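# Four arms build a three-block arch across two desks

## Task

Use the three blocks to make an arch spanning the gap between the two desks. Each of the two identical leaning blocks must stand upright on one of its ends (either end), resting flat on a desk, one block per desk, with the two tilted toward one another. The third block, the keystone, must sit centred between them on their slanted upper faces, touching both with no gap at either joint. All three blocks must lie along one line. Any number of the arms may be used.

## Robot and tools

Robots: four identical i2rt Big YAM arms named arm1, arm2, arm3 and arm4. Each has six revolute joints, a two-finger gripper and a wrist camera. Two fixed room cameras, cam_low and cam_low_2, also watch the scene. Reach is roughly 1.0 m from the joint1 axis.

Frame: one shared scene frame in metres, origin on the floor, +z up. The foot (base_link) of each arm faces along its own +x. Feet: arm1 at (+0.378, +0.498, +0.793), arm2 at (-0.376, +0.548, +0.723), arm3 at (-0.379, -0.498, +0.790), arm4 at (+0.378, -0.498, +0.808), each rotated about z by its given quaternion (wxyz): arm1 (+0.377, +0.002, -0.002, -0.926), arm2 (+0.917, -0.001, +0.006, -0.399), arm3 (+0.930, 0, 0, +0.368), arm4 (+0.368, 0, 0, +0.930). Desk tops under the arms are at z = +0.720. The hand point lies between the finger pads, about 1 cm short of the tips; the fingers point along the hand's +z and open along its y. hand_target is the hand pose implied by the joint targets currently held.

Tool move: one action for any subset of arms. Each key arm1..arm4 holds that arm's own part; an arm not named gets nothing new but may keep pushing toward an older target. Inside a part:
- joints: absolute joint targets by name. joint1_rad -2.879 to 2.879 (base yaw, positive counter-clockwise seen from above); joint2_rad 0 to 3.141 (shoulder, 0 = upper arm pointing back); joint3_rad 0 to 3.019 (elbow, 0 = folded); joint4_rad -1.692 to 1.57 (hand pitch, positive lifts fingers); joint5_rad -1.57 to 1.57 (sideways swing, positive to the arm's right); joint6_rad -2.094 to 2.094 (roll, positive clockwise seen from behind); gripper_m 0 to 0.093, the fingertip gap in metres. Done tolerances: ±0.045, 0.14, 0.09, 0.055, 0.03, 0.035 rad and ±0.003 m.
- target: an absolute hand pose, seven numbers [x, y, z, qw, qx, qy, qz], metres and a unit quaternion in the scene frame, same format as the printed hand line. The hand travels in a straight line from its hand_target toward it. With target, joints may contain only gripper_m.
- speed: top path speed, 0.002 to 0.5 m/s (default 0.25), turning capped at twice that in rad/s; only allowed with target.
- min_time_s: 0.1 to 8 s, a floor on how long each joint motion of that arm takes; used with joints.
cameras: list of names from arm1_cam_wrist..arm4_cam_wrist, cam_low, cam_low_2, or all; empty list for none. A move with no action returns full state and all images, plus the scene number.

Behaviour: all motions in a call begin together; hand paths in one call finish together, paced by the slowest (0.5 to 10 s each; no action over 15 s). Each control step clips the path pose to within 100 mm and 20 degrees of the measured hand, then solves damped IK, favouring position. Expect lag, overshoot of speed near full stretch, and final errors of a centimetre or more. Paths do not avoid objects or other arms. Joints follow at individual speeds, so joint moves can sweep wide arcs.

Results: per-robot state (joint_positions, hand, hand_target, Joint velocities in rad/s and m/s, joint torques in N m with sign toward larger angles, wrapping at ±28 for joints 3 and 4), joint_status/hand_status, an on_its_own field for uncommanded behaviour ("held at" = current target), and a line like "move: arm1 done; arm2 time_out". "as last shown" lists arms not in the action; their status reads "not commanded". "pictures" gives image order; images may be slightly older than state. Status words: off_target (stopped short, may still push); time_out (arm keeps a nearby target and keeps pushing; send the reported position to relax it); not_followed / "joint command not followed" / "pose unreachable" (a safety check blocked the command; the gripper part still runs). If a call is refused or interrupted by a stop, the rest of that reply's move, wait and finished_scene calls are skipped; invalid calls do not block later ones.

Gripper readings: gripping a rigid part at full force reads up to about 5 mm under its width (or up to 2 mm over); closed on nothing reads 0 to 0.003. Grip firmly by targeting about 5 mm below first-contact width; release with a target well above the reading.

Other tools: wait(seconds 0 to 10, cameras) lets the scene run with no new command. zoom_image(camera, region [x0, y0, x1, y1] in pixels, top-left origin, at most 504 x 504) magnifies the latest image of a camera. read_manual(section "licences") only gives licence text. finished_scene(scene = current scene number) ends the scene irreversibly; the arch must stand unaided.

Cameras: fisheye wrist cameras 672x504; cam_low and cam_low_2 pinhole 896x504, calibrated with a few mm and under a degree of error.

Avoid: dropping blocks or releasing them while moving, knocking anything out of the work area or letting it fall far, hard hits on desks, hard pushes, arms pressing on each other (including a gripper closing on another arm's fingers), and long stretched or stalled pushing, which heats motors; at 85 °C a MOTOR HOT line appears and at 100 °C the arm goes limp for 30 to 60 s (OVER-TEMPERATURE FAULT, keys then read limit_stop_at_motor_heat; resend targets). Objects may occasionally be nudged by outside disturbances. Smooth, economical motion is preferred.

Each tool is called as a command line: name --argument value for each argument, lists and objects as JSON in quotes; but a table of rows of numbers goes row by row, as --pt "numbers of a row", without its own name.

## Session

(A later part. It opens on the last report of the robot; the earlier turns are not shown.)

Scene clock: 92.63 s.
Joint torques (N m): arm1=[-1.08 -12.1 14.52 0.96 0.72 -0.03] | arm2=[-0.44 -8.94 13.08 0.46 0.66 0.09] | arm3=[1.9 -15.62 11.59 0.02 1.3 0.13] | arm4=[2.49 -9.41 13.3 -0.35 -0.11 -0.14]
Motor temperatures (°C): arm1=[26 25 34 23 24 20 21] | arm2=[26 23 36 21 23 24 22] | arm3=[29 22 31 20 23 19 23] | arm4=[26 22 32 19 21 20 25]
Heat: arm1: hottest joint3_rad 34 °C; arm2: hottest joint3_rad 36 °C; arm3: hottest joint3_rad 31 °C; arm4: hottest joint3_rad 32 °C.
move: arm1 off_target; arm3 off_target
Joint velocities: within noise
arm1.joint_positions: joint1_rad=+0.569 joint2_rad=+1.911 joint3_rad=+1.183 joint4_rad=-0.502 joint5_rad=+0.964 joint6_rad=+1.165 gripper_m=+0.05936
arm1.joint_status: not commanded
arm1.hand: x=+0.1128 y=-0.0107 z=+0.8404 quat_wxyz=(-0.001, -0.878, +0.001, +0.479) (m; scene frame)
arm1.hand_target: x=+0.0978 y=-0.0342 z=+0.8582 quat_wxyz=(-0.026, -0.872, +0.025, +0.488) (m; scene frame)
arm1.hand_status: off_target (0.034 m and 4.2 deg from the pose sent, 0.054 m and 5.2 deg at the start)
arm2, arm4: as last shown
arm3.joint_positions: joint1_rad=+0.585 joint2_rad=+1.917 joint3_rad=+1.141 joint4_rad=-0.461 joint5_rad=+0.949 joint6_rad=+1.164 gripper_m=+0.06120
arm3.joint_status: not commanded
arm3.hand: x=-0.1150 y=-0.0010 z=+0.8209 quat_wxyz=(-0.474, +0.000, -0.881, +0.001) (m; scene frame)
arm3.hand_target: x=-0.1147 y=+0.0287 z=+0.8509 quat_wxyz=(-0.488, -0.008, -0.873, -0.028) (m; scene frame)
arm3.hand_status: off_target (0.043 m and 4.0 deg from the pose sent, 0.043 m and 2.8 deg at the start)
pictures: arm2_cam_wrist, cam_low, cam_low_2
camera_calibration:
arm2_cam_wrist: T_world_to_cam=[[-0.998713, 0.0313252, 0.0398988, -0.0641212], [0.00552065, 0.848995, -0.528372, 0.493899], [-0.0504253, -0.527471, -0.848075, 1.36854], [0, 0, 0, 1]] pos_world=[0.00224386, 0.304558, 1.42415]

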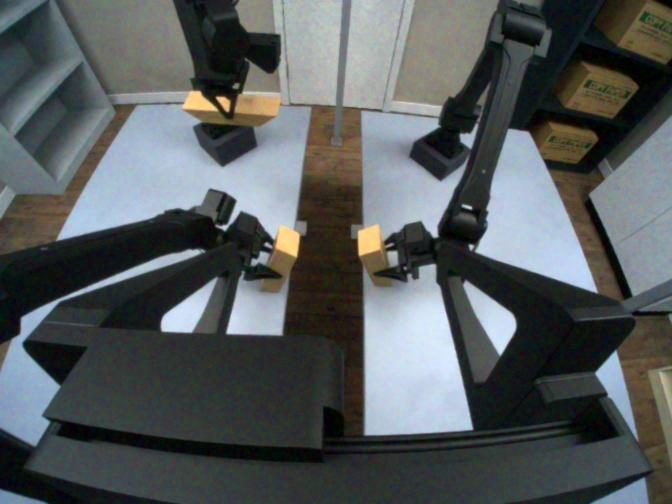

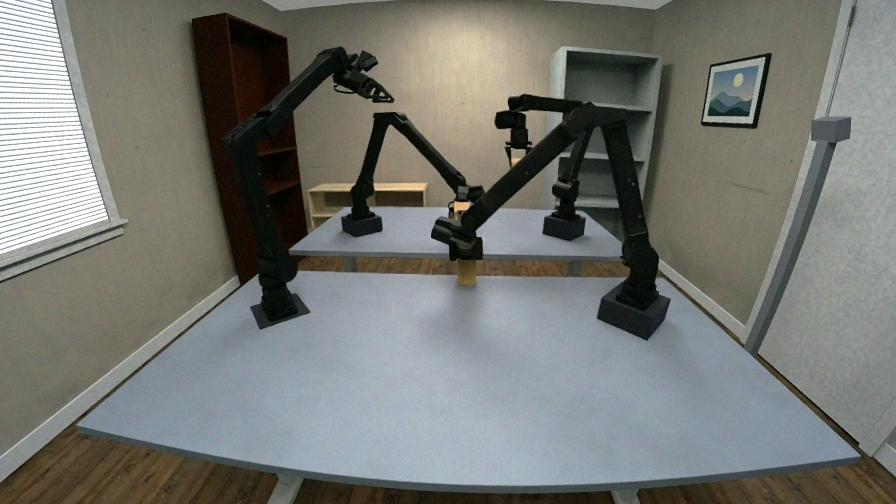

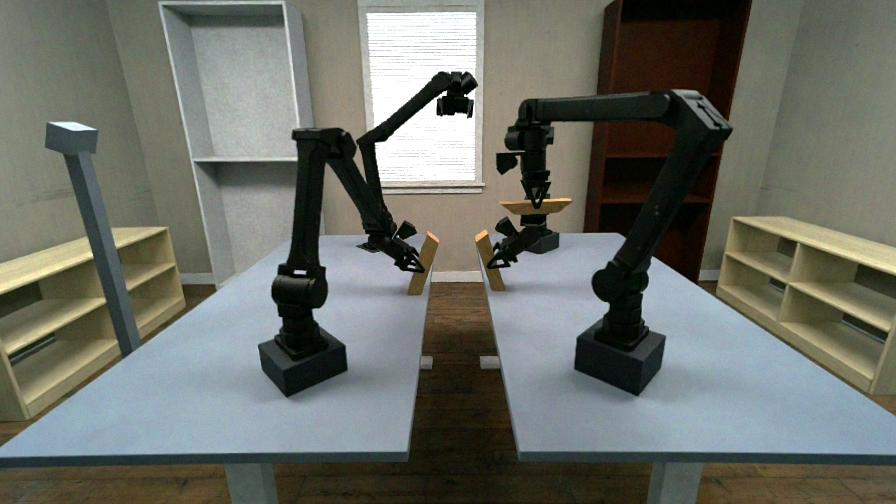

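move --arm3 '{"target": [-0.112, 0.034, 0.862, 0.488, 0.0098, 0.873, 0.0288], "speed": 0.06}' --arm1 '{"target": [0.0925, -0.0363, 0.857, -0.0261, -0.873, 0.0253, 0.488], "speed": 0.06}' --cameras '["cam_low", "cam_low_2", "arm2_cam_wrist"]'

zoom_image --camera "arm2_cam_wrist" --region '[340, 210, 420, 300]'

zoom_image --camera "arm2_cam_wrist" --region '[245, 210, 325, 300]'

zoom_image --camera "cam_low_2" --region '[400, 225, 450, 300]'

zoom_image --camera "cam_low_2" --region '[465, 225, 515, 300]'

zoom_image --camera "cam_low" --region '[440, 190, 490, 220]'

zoom_image --camera "cam_low" --region '[440, 260, 500, 300]'

Scene clock: 114.10 s.
Joint torques (N m): arm1=[-1.38 -12.16 14.58 1.24 0.6 -0.06] | arm2=[-0.09 -8.94 13.18 0.49 0.64 0.11] | arm3=[1.67 -16.62 11.75 -0.09 1.26 0.13] | arm4=[2.37 -9.52 13.31 -0.34 -0.11 -0.15]
Motor temperatures (°C): arm1=[26 25 36 23 24 20 22] | arm2=[25 23 37 21 23 24 22] | arm3=[29 23 35 20 24 19 23] | arm4=[26 23 35 19 21 20 26]
Heat: arm1: hottest joint3_rad 36 °C; arm2: hottest joint3_rad 37 °C; arm3: hottest joint3_rad 35 °C; arm4: hottest joint3_rad 35 °C.
move: arm1 off_target; arm3 off_target
Joint velocities: within noise
arm1.joint_positions: joint1_rad=+0.563 joint2_rad=+1.912 joint3_rad=+1.183 joint4_rad=-0.497 joint5_rad=+0.964 joint6_rad=+1.155 gripper_m=+0.05936
arm1.joint_status: not commanded
arm1.hand: x=+0.1098 y=-0.0099 z=+0.8405 quat_wxyz=(+0.001, -0.878, +0.000, +0.479) (m; scene frame)
arm1.hand_target: x=+0.0934 y=-0.0341 z=+0.8582 quat_wxyz=(-0.027, -0.872, +0.026, +0.488) (m; scene frame)
arm1.hand_status: off_target (0.036 m and 4.3 deg from the pose sent, 0.037 m and 4.2 deg at the start)
arm2, arm4: as last shown
arm3.joint_positions: joint1_rad=+0.586 joint2_rad=+1.917 joint3_rad=+1.157 joint4_rad=-0.490 joint5_rad=+0.949 joint6_rad=+1.163 gripper_m=+0.06120
arm3.joint_status: not commanded
arm3.hand: x=-0.1147 y=+0.0011 z=+0.8246 quat_wxyz=(-0.472, +0.004, -0.881, +0.007) (m; scene frame)
arm3.hand_target: x=-0.1132 y=+0.0313 z=+0.8628 quat_wxyz=(-0.488, -0.009, -0.873, -0.029) (m; scene frame)
arm3.hand_status: off_target (0.050 m and 4.8 deg from the pose sent, 0.054 m and 4.0 deg at the start)
pictures: arm2_cam_wrist, cam_low, cam_low_2
camera_calibration:
arm2_cam_wrist: T_world_to_cam=[[-0.998713, 0.0313252, 0.0398988, -0.0641212], [0.00552065, 0.848995, -0.528372, 0.493899], [-0.0504253, -0.527471, -0.848075, 1.36854], [0, 0, 0, 1]] pos_world=[0.00224386, 0.304558, 1.42415]

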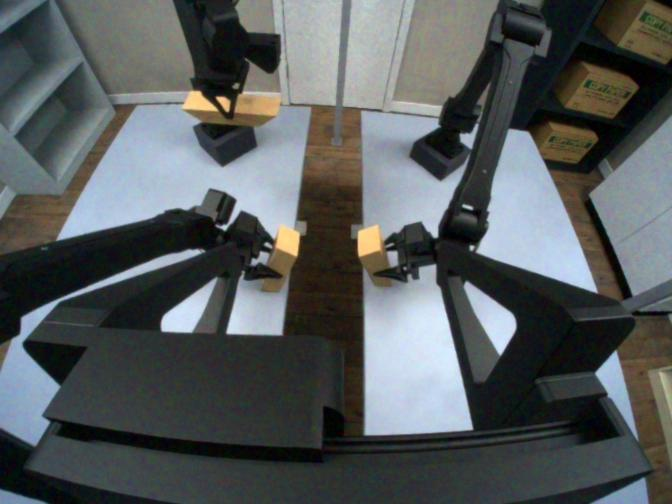

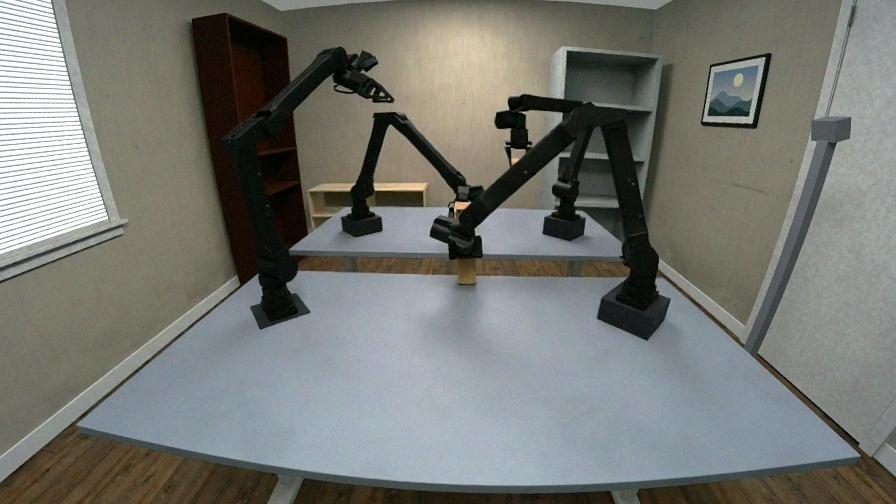

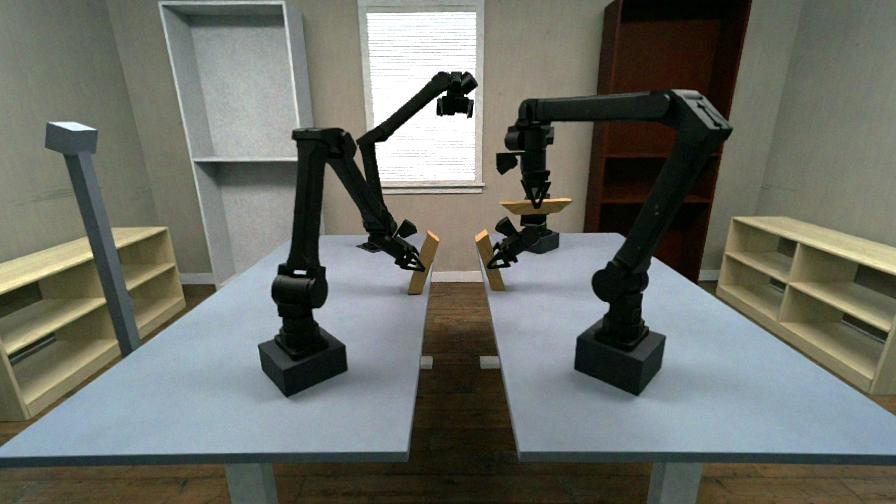

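Scaled by 5.600 from the camera's 672x504 image, which has a finer 960x720 frame.

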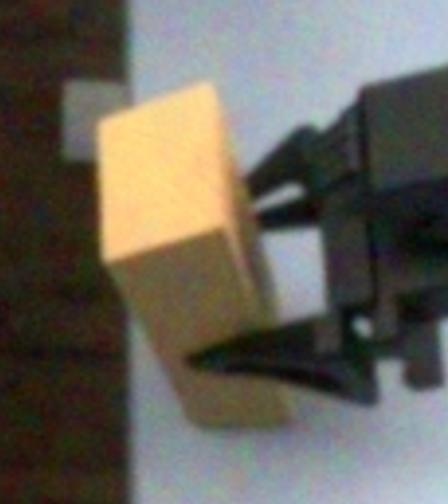

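Scaled by 5.600 from the camera's 672x504 image, which has a finer 960x720 frame.

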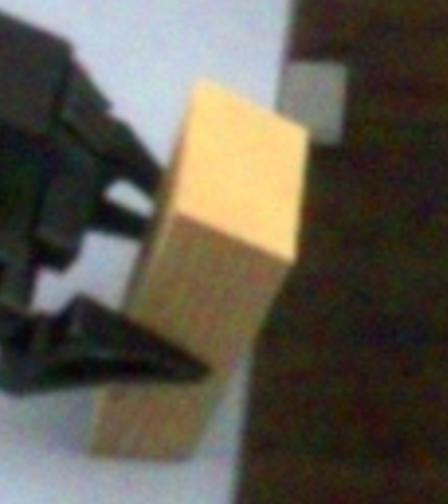

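Scaled by 6.720 from the camera's 896x504 image, which has a finer 1280x720 frame.

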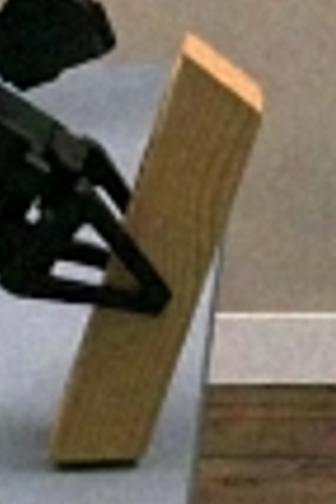

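Scaled by 6.720 from the camera's 896x504 image, which has a finer 1280x720 frame.

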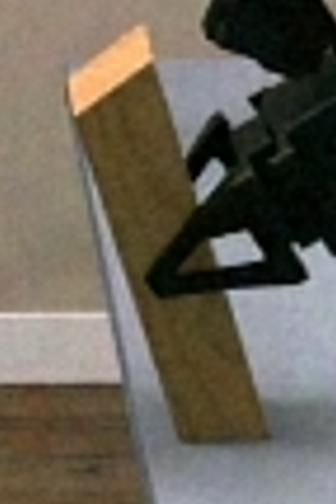

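Scaled by 10.080 from the camera's 896x504 image, which has a finer 1280x720 frame.

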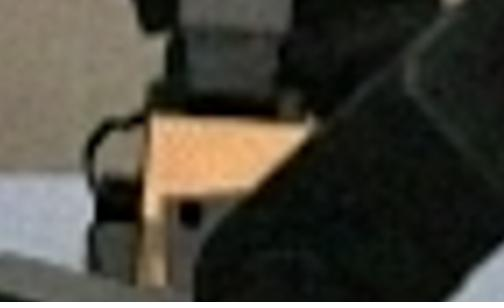

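Scaled by 8.400 from the camera's 896x504 image, which has a finer 1280x720 frame.

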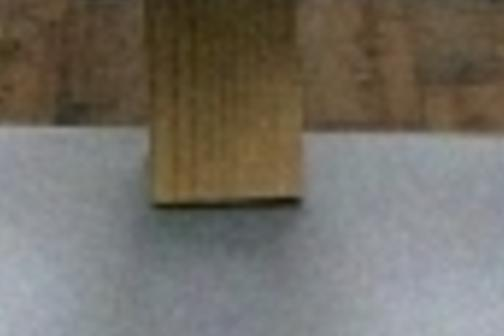

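move --arm3 '{"target": [-0.109, 0.052, 0.864, 0.488, 0.0098, 0.873, 0.0288], "speed": 0.06}' --cameras '["cam_low", "cam_low_2", "arm2_cam_wrist"]'

zoom_image --camera "arm2_cam_wrist" --region '[340, 210, 420, 300]'

zoom_image --camera "cam_low_2" --region '[400, 225, 450, 300]'

zoom_image --camera "cam_low" --region '[440, 260, 500, 300]'

Scene clock: 117.60 s.
Joint torques (N m): arm1=[-1.2 -12.22 14.58 1.24 0.59 -0.06] | arm2=[-0.44 -9 13.03 0.42 0.67 0.1] | arm3=[1.9 -16.5 12.1 0.21 1.33 0.14] | arm4=[2.43 -9.47 13.33 -0.34 -0.11 -0.14]
Motor temperatures (°C): arm1=[26 25 36 23 24 20 22] | arm2=[25 23 37 21 23 24 22] | arm3=[29 23 35 20 24 19 23] | arm4=[26 23 35 19 21 20 26]
Heat: arm1: hottest joint3_rad 36 °C; arm2: hottest joint3_rad 37 °C; arm3: hottest joint3_rad 35 °C; arm4: hottest joint3_rad 35 °C.
move: arm3 off_target
Joint velocities: within noise
arm1, arm2, arm4: as last shown
arm3.joint_positions: joint1_rad=+0.586 joint2_rad=+1.941 joint3_rad=+1.220 joint4_rad=-0.521 joint5_rad=+0.949 joint6_rad=+1.163 gripper_m=+0.06120
arm3.joint_status: not commanded
arm3.hand: x=-0.1103 y=+0.0199 z=+0.8309 quat_wxyz=(-0.473, +0.003, -0.881, +0.003) (m; scene frame)
arm3.hand_target: x=-0.1101 y=+0.0494 z=+0.8648 quat_wxyz=(-0.488, -0.010, -0.873, -0.029) (m; scene frame)
arm3.hand_status: off_target (0.046 m and 4.4 deg from the pose sent, 0.065 m and 4.8 deg at the start)
pictures: arm2_cam_wrist, cam_low, cam_low_2
camera_calibration:
arm2_cam_wrist: T_world_to_cam=[[-0.998713, 0.0313252, 0.0398988, -0.0641212], [0.00552065, 0.848995, -0.528372, 0.493899], [-0.0504253, -0.527471, -0.848075, 1.36854], [0, 0, 0, 1]] pos_world=[0.00224386, 0.304558, 1.42415]

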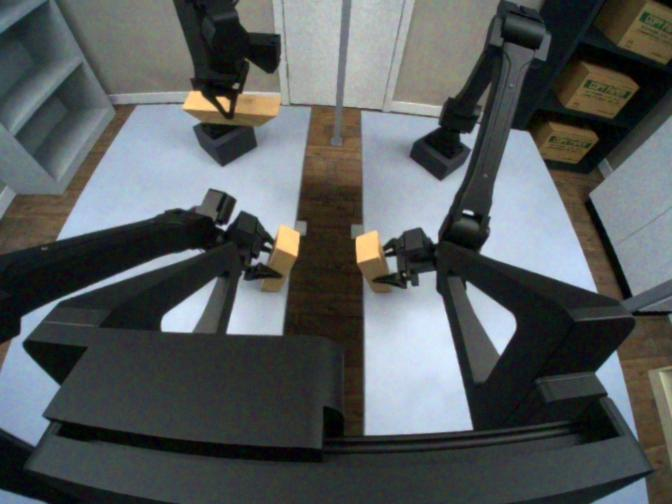

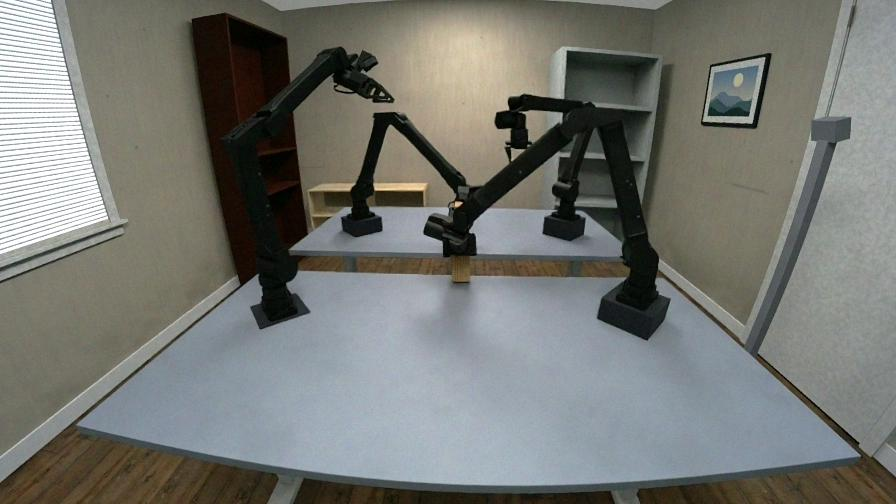

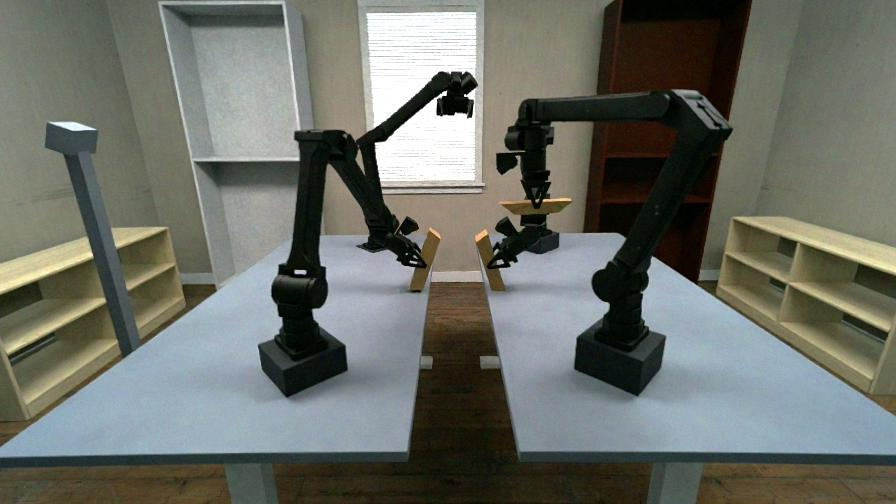

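Scaled by 5.600 from the camera's 672x504 image, which has a finer 960x720 frame.

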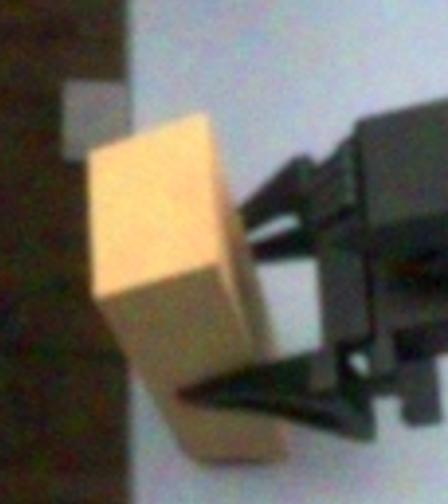

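Scaled by 6.720 from the camera's 896x504 image, which has a finer 1280x720 frame.

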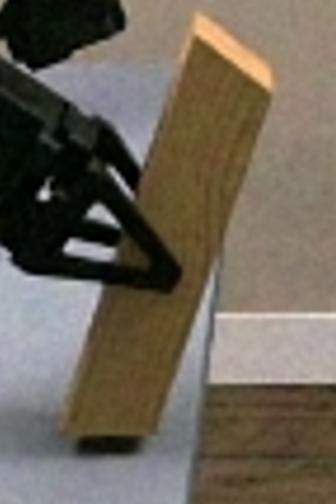

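Scaled by 8.400 from the camera's 896x504 image, which has a finer 1280x720 frame.

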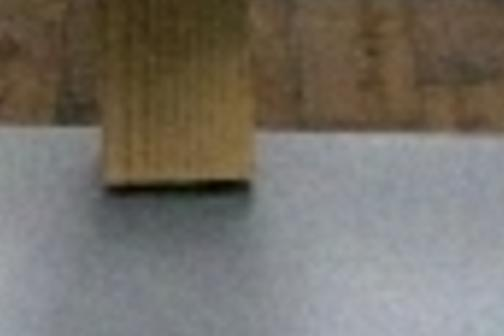

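move --arm3 '{"target": [-0.109, 0.050, 0.858, 0.488, 0.021, 0.872, 0.049], "speed": 0.06}' --cameras '["cam_low", "cam_low_2"]'

zoom_image --camera "cam_low_2" --region '[400, 225, 450, 300]'

zoom_image --camera "cam_low" --region '[440, 260, 500, 300]'

Scene clock: 124.53 s.
Joint torques (N m): arm1=[-1.32 -12.22 14.6 1.24 0.59 -0.07] | arm2=[-0.44 -8.82 13.04 0.49 0.66 0.1] | arm3=[1.79 -16.97 9.65 0.9 0.91 0.17] | arm4=[2.49 -9.47 13.34 -0.34 -0.11 -0.14]
Motor temperatures (°C): arm1=[26 25 36 23 24 20 22] | arm2=[25 23 38 21 23 24 22] | arm3=[29 25 36 20 24 19 23] | arm4=[26 23 36 19 21 20 26]
Heat: arm1: hottest joint3_rad 36 °C; arm2: hottest joint3_rad 38 °C; arm3: hottest joint3_rad 36 °C; arm4: hottest joint3_rad 36 °C.
move: arm3 off_target
Joint velocities: within noise
arm1, arm2, arm4: as last shown
arm3.joint_positions: joint1_rad=+0.586 joint2_rad=+1.941 joint3_rad=+1.220 joint4_rad=-0.473 joint5_rad=+0.949 joint6_rad=+1.163 gripper_m=+0.06120
arm3.joint_status: not commanded
arm3.hand: x=-0.1085 y=+0.0275 z=+0.8337 quat_wxyz=(-0.478, -0.008, -0.878, -0.017) (m; scene frame)
arm3.hand_target: x=-0.1095 y=+0.0490 z=+0.8586 quat_wxyz=(-0.488, -0.021, -0.871, -0.050) (m; scene frame)
arm3.hand_status: off_target (0.033 m and 4.2 deg from the pose sent, 0.041 m and 6.9 deg at the start)
pictures: cam_low, cam_low_2

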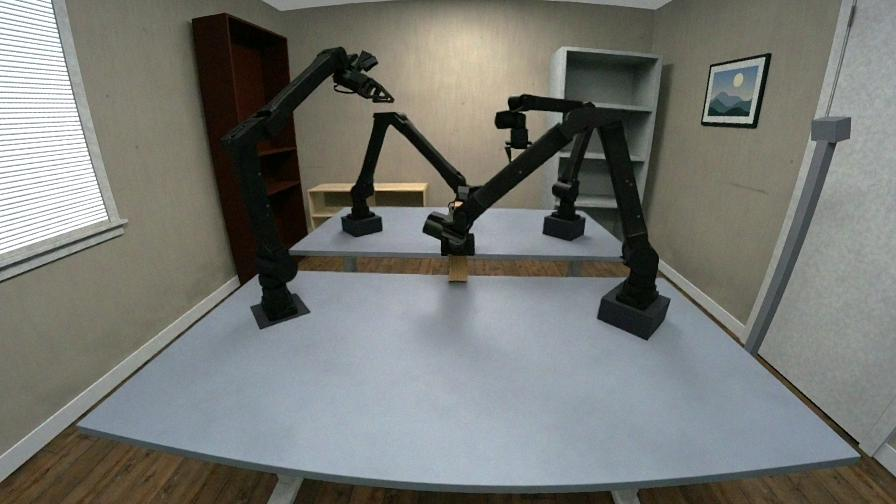

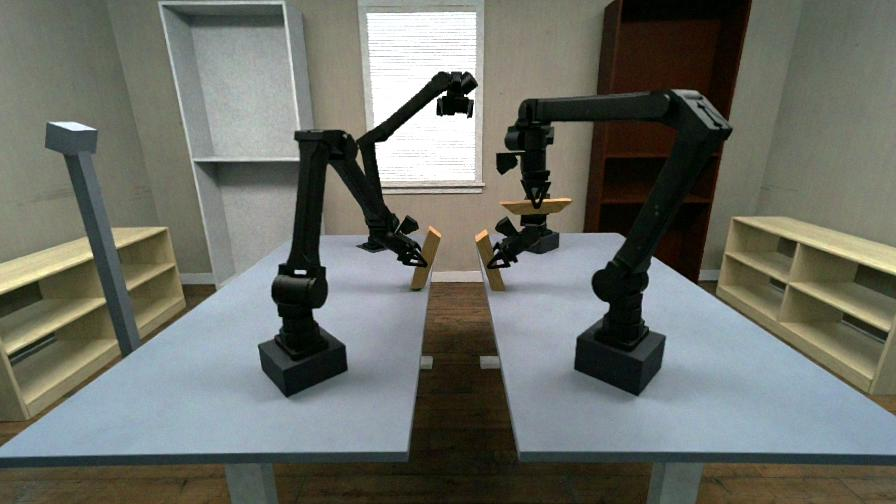

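Scaled by 6.720 from the camera's 896x504 image, which has a finer 1280x720 frame.

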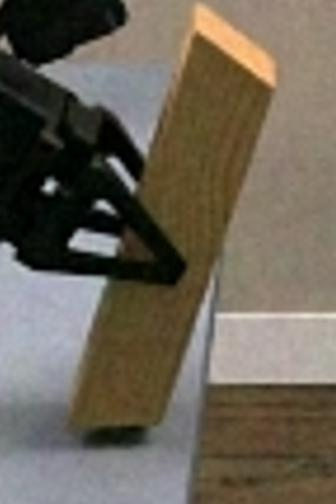

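Scaled by 8.400 from the camera's 896x504 image, which has a finer 1280x720 frame.

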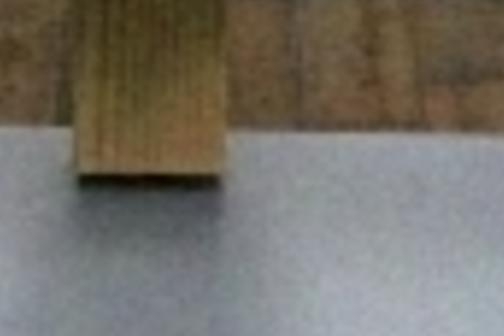

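move --arm3 '{"target": [-0.111, 0.036, 0.850, 0.488, 0.021, 0.872, 0.049], "speed": 0.06}' --cameras '["cam_low", "cam_low_2", "arm2_cam_wrist"]'

zoom_image --camera "cam_low_2" --region '[400, 225, 450, 300]'

zoom_image --camera "cam_low" --region '[440, 260, 500, 300]'

zoom_image --camera "arm2_cam_wrist" --region '[340, 210, 420, 300]'

Scene clock: 127.20 s.
Joint torques (N m): arm1=[-1.26 -12.22 14.58 1.25 0.6 -0.06] | arm2=[-0.44 -8.64 13.05 0.47 0.68 0.1] | arm3=[1.49 -17.85 7.15 1.06 0.87 0.12] | arm4=[2.49 -9.47 13.31 -0.34 -0.11 -0.15]
Motor temperatures (°C): arm1=[26 25 36 23 24 20 22] | arm2=[25 23 38 21 23 24 22] | arm3=[29 25 36 20 24 19 23] | arm4=[26 23 36 19 21 20 26]
Heat: arm1: hottest joint3_rad 36 °C; arm2: hottest joint3_rad 38 °C; arm3: hottest joint3_rad 36 °C; arm4: hottest joint3_rad 36 °C.
move: arm3 off_target
Joint velocities: within noise
arm1, arm2, arm4: as last shown
arm3.joint_positions: joint1_rad=+0.586 joint2_rad=+1.941 joint3_rad=+1.204 joint4_rad=-0.436 joint5_rad=+0.949 joint6_rad=+1.169 gripper_m=+0.06120
arm3.joint_status: not commanded
arm3.hand: x=-0.1087 y=+0.0265 z=+0.8303 quat_wxyz=(-0.480, -0.016, -0.877, -0.027) (m; scene frame)
arm3.hand_target: x=-0.1111 y=+0.0356 z=+0.8499 quat_wxyz=(-0.487, -0.023, -0.871, -0.050) (m; scene frame)
arm3.hand_status: off_target (0.022 m and 2.8 deg from the pose sent, 0.019 m and 4.2 deg at the start)
pictures: arm2_cam_wrist, cam_low, cam_low_2
camera_calibration:
arm2_cam_wrist: T_world_to_cam=[[-0.998713, 0.0313252, 0.0398988, -0.0641212], [0.00552065, 0.848995, -0.528372, 0.493899], [-0.0504253, -0.527471, -0.848075, 1.36854], [0, 0, 0, 1]] pos_world=[0.00224386, 0.304558, 1.42415]

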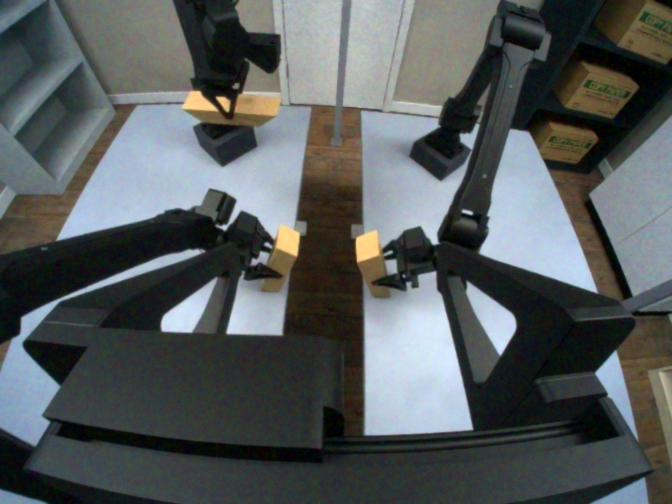

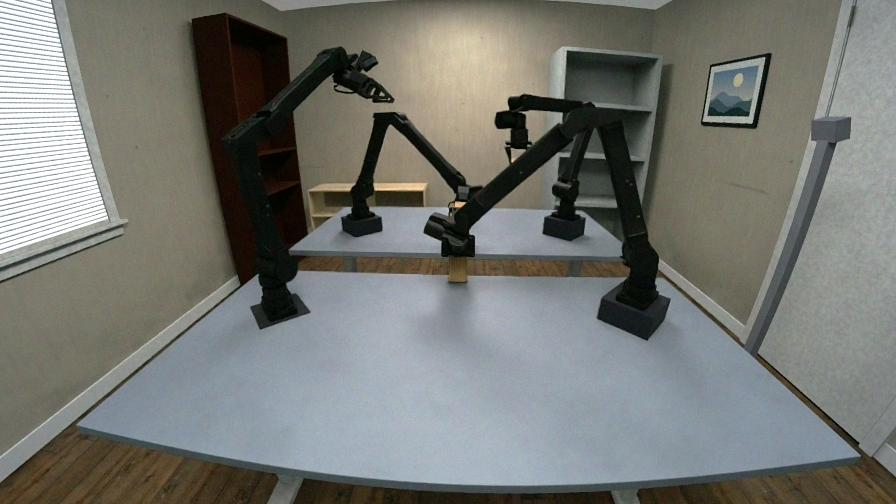

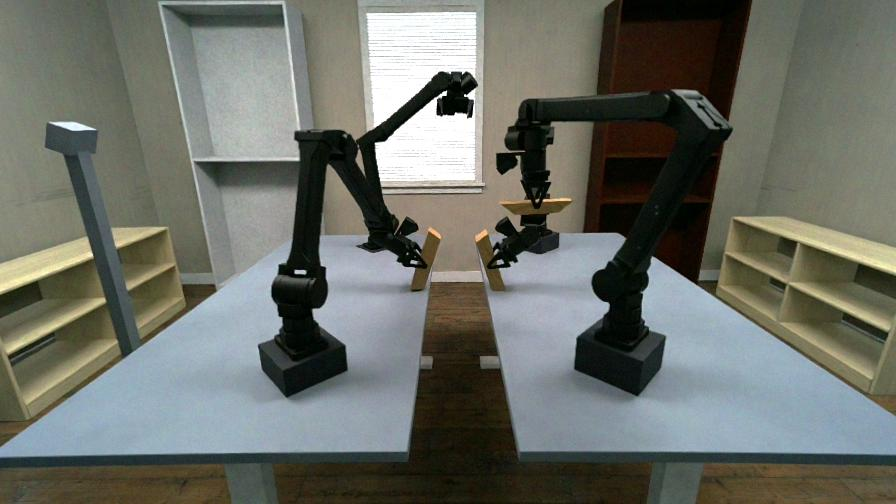

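Scaled by 6.720 from the camera's 896x504 image, which has a finer 1280x720 frame.

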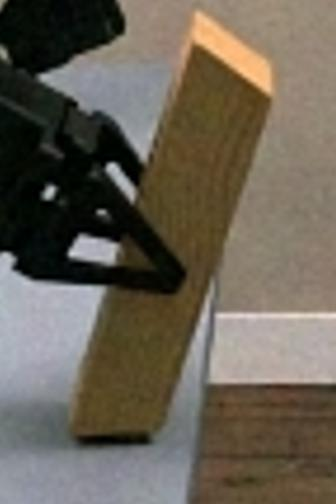

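Scaled by 8.400 from the camera's 896x504 image, which has a finer 1280x720 frame.

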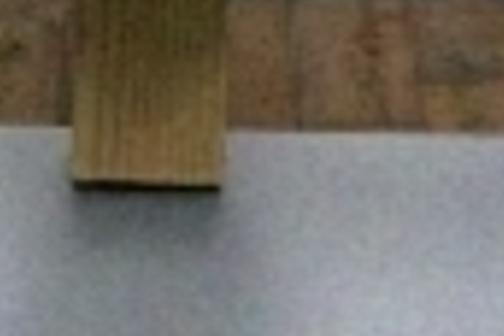

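Scaled by 5.600 from the camera's 672x504 image, which has a finer 960x720 frame.

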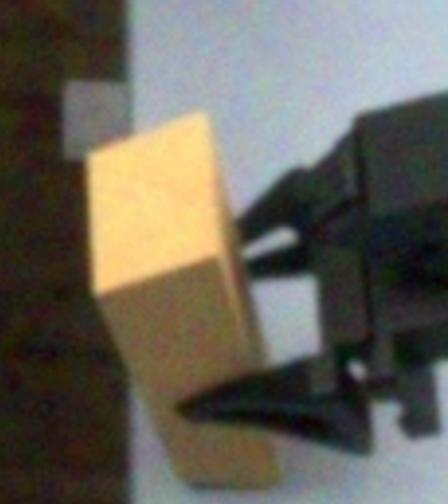

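move --arm3 '{"target": [-0.112, 0.022, 0.850, 0.488, 0.021, 0.872, 0.049], "speed": 0.06}' --cameras '["cam_low", "cam_low_2", "arm2_cam_wrist"]'

zoom_image --camera "cam_low_2" --region '[400, 225, 450, 300]'

zoom_image --camera "cam_low" --region '[440, 260, 500, 300]'

zoom_image --camera "arm2_cam_wrist" --region '[340, 210, 420, 300]'

Scene clock: 134.07 s.
Joint torques (N m): arm1=[-1.26 -12.22 14.57 1.29 0.59 -0.07] | arm2=[-0.44 -9.05 13.09 0.53 0.65 0.1] | arm3=[1.14 -19.02 6.57 0.88 0.84 0.05] | arm4=[2.43 -9.47 13.33 -0.32 -0.1 -0.14]
Motor temperatures (°C): arm1=[26 25 37 23 24 20 22] | arm2=[25 23 38 21 23 24 22] | arm3=[29 26 35 20 24 19 23] | arm4=[26 23 37 19 21 20 26]
Heat: arm1: hottest joint3_rad 37 °C; arm2: hottest joint3_rad 38 °C; arm3: hottest joint3_rad 35 °C; arm4: hottest joint3_rad 37 °C.
move: arm3 off_target
Joint velocities: within noise
arm1, arm2, arm4: as last shown
arm3.joint_positions: joint1_rad=+0.586 joint2_rad=+1.933 joint3_rad=+1.160 joint4_rad=-0.407 joint5_rad=+0.949 joint6_rad=+1.166 gripper_m=+0.06120
arm3.joint_status: not commanded
arm3.hand: x=-0.1117 y=+0.0138 z=+0.8219 quat_wxyz=(-0.479, -0.013, -0.877, -0.024) (m; scene frame)
arm3.hand_target: x=-0.1119 y=+0.0217 z=+0.8497 quat_wxyz=(-0.488, -0.021, -0.871, -0.049) (m; scene frame)
arm3.hand_status: off_target (0.029 m and 3.3 deg from the pose sent, 0.020 m and 2.8 deg at the start)
pictures: arm2_cam_wrist, cam_low, cam_low_2
camera_calibration:
arm2_cam_wrist: T_world_to_cam=[[-0.998713, 0.0313252, 0.0398988, -0.0641212], [0.00552065, 0.848995, -0.528372, 0.493899], [-0.0504253, -0.527471, -0.848075, 1.36854], [0, 0, 0, 1]] pos_world=[0.00224386, 0.304558, 1.42415]

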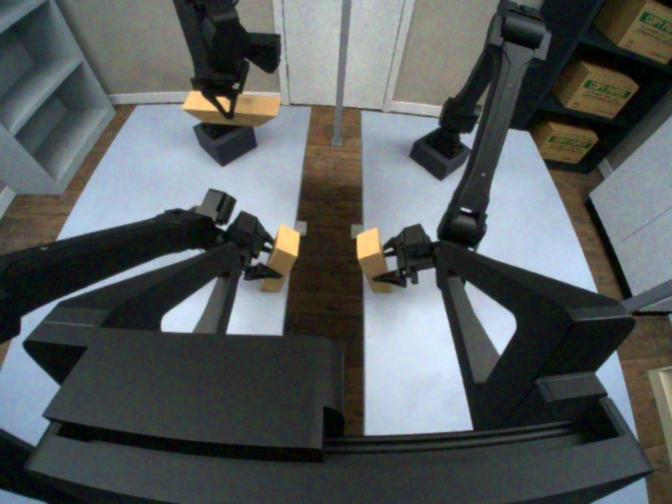

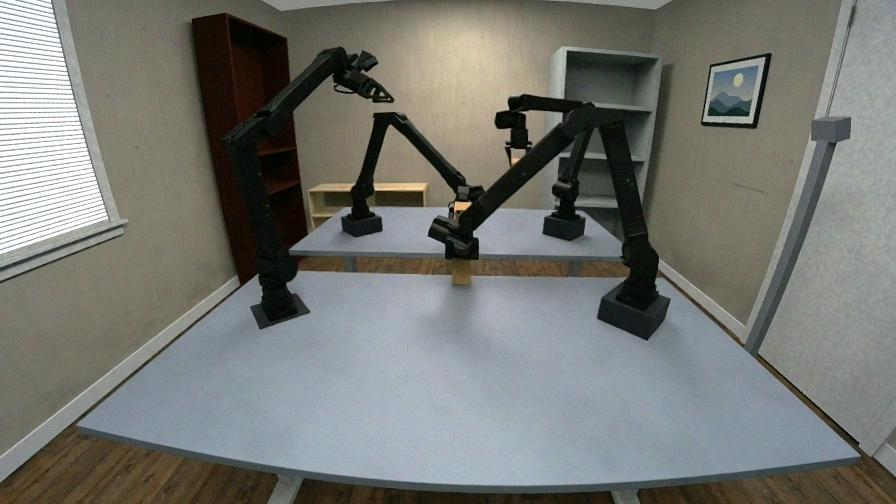

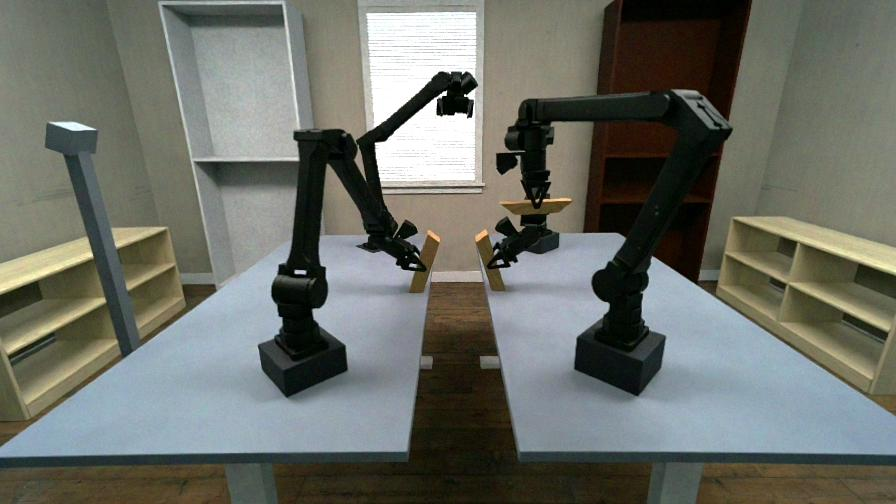

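Scaled by 6.720 from the camera's 896x504 image, which has a finer 1280x720 frame.

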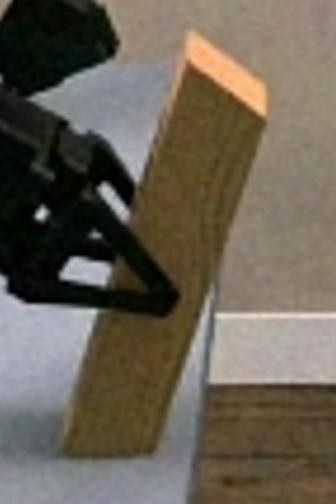

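Scaled by 8.400 from the camera's 896x504 image, which has a finer 1280x720 frame.

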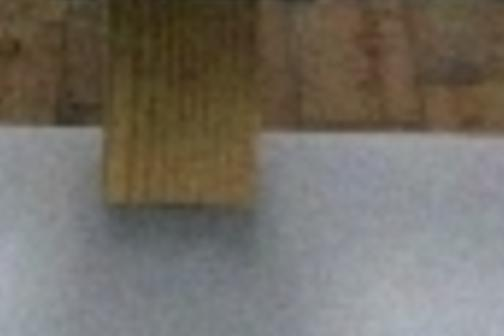

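Scaled by 5.600 from the camera's 672x504 image, which has a finer 960x720 frame.

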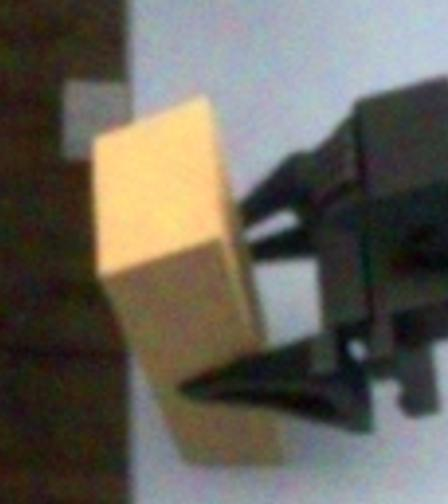

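move --arm1 '{"target": [0.0925, -0.0363, 0.836, -0.0261, -0.873, 0.0253, 0.488], "speed": 0.06}' --cameras '["cam_low", "cam_low_2", "arm2_cam_wrist"]'

zoom_image --camera "arm2_cam_wrist" --region '[245, 210, 325, 300]'

zoom_image --camera "cam_low_2" --region '[465, 225, 515, 300]'

zoom_image --camera "cam_low" --region '[440, 190, 490, 220]'

Scene clock: 142.20 s.
Joint torques (N m): arm1=[-0.97 -10.7 13.64 1.4 0.18 -0.03] | arm2=[-0.32 -8.64 13.07 0.49 0.67 0.11] | arm3=[1.2 -18.61 6.52 0.9 0.83 0.06] | arm4=[2.43 -9.52 13.3 -0.35 -0.11 -0.15]
Motor temperatures (°C): arm1=[26 25 37 23 24 20 22] | arm2=[25 23 38 21 23 24 22] | arm3=[29 28 33 20 23 19 24] | arm4=[26 23 38 19 21 20 26]
Heat: arm1: hottest joint3_rad 37 °C; arm2: hottest joint3_rad 38 °C; arm3: hottest joint3_rad 33 °C; arm4: hottest joint3_rad 38 °C.
move: arm1 off_target
Joint velocities: within noise
arm1.joint_positions: joint1_rad=+0.559 joint2_rad=+1.927 joint3_rad=+1.183 joint4_rad=-0.454 joint5_rad=+0.975 joint6_rad=+1.149 gripper_m=+0.05936
arm1.joint_status: not commanded
arm1.hand: x=+0.1056 y=-0.0136 z=+0.8363 quat_wxyz=(-0.007, -0.874, +0.007, +0.486) (m; scene frame)
arm1.hand_target: x=+0.0930 y=-0.0345 z=+0.8367 quat_wxyz=(-0.026, -0.872, +0.025, +0.488) (m; scene frame)
arm1.hand_status: off_target (0.026 m and 3.0 deg from the pose sent, 0.032 m and 4.3 deg at the start)
arm2, arm3, arm4: as last shown
pictures: arm2_cam_wrist, cam_low, cam_low_2
camera_calibration:
arm2_cam_wrist: T_world_to_cam=[[-0.998713, 0.0313252, 0.0398988, -0.0641212], [0.00552065, 0.848995, -0.528372, 0.493899], [-0.0504253, -0.527471, -0.848075, 1.36854], [0, 0, 0, 1]] pos_world=[0.00224386, 0.304558, 1.42415]

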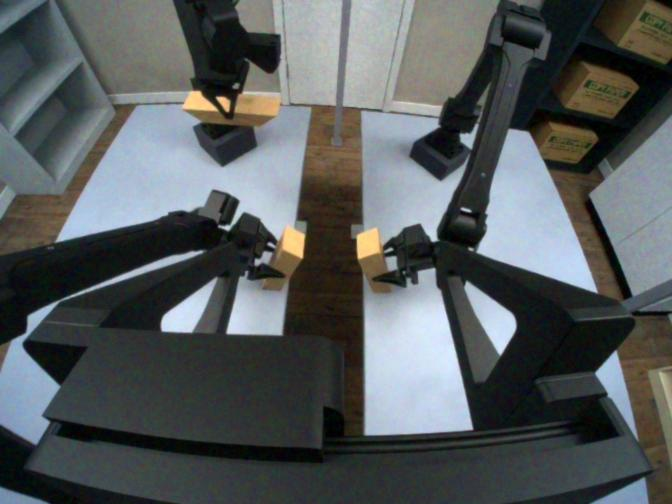

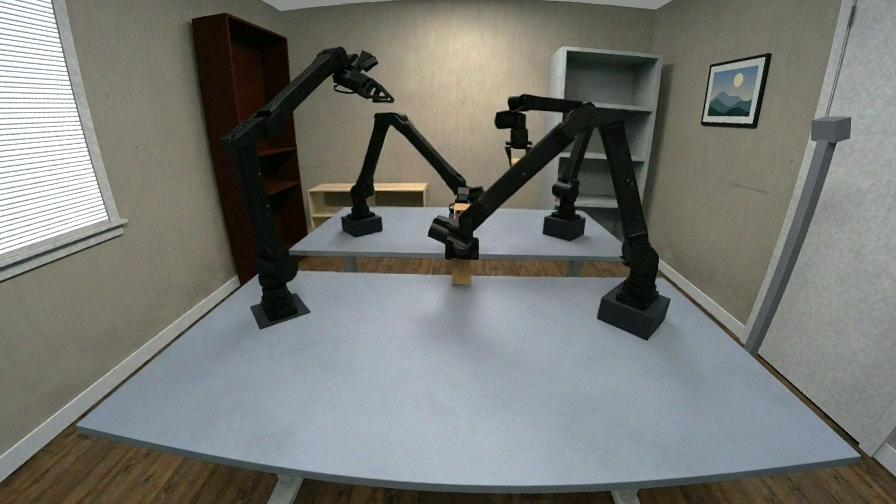

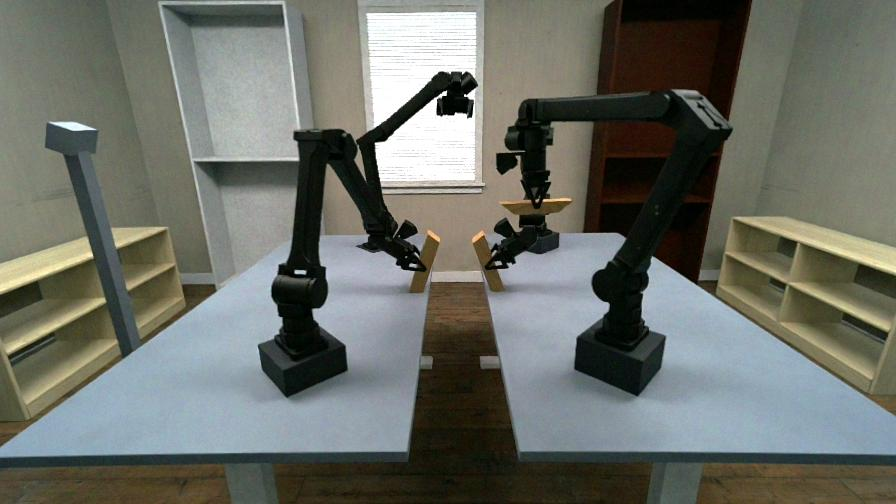

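Scaled by 5.600 from the camera's 672x504 image, which has a finer 960x720 frame.

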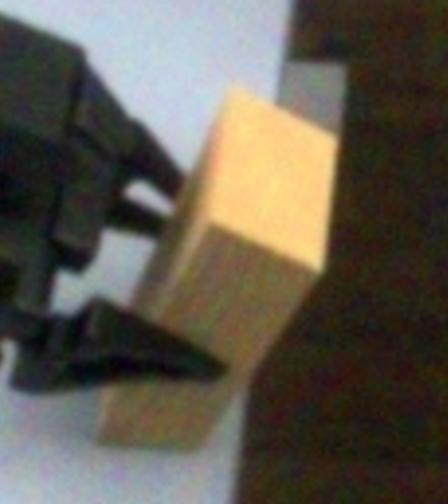

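Scaled by 6.720 from the camera's 896x504 image, which has a finer 1280x720 frame.

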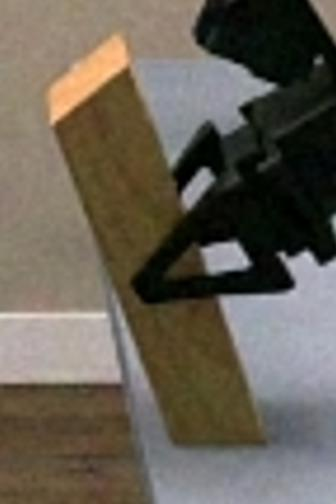

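Scaled by 10.080 from the camera's 896x504 image, which has a finer 1280x720 frame.

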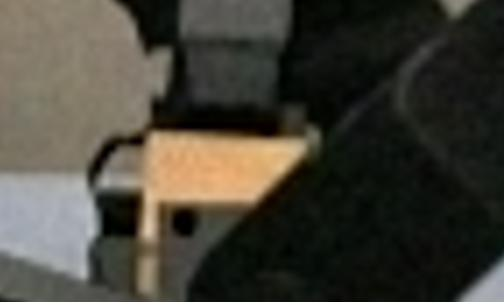

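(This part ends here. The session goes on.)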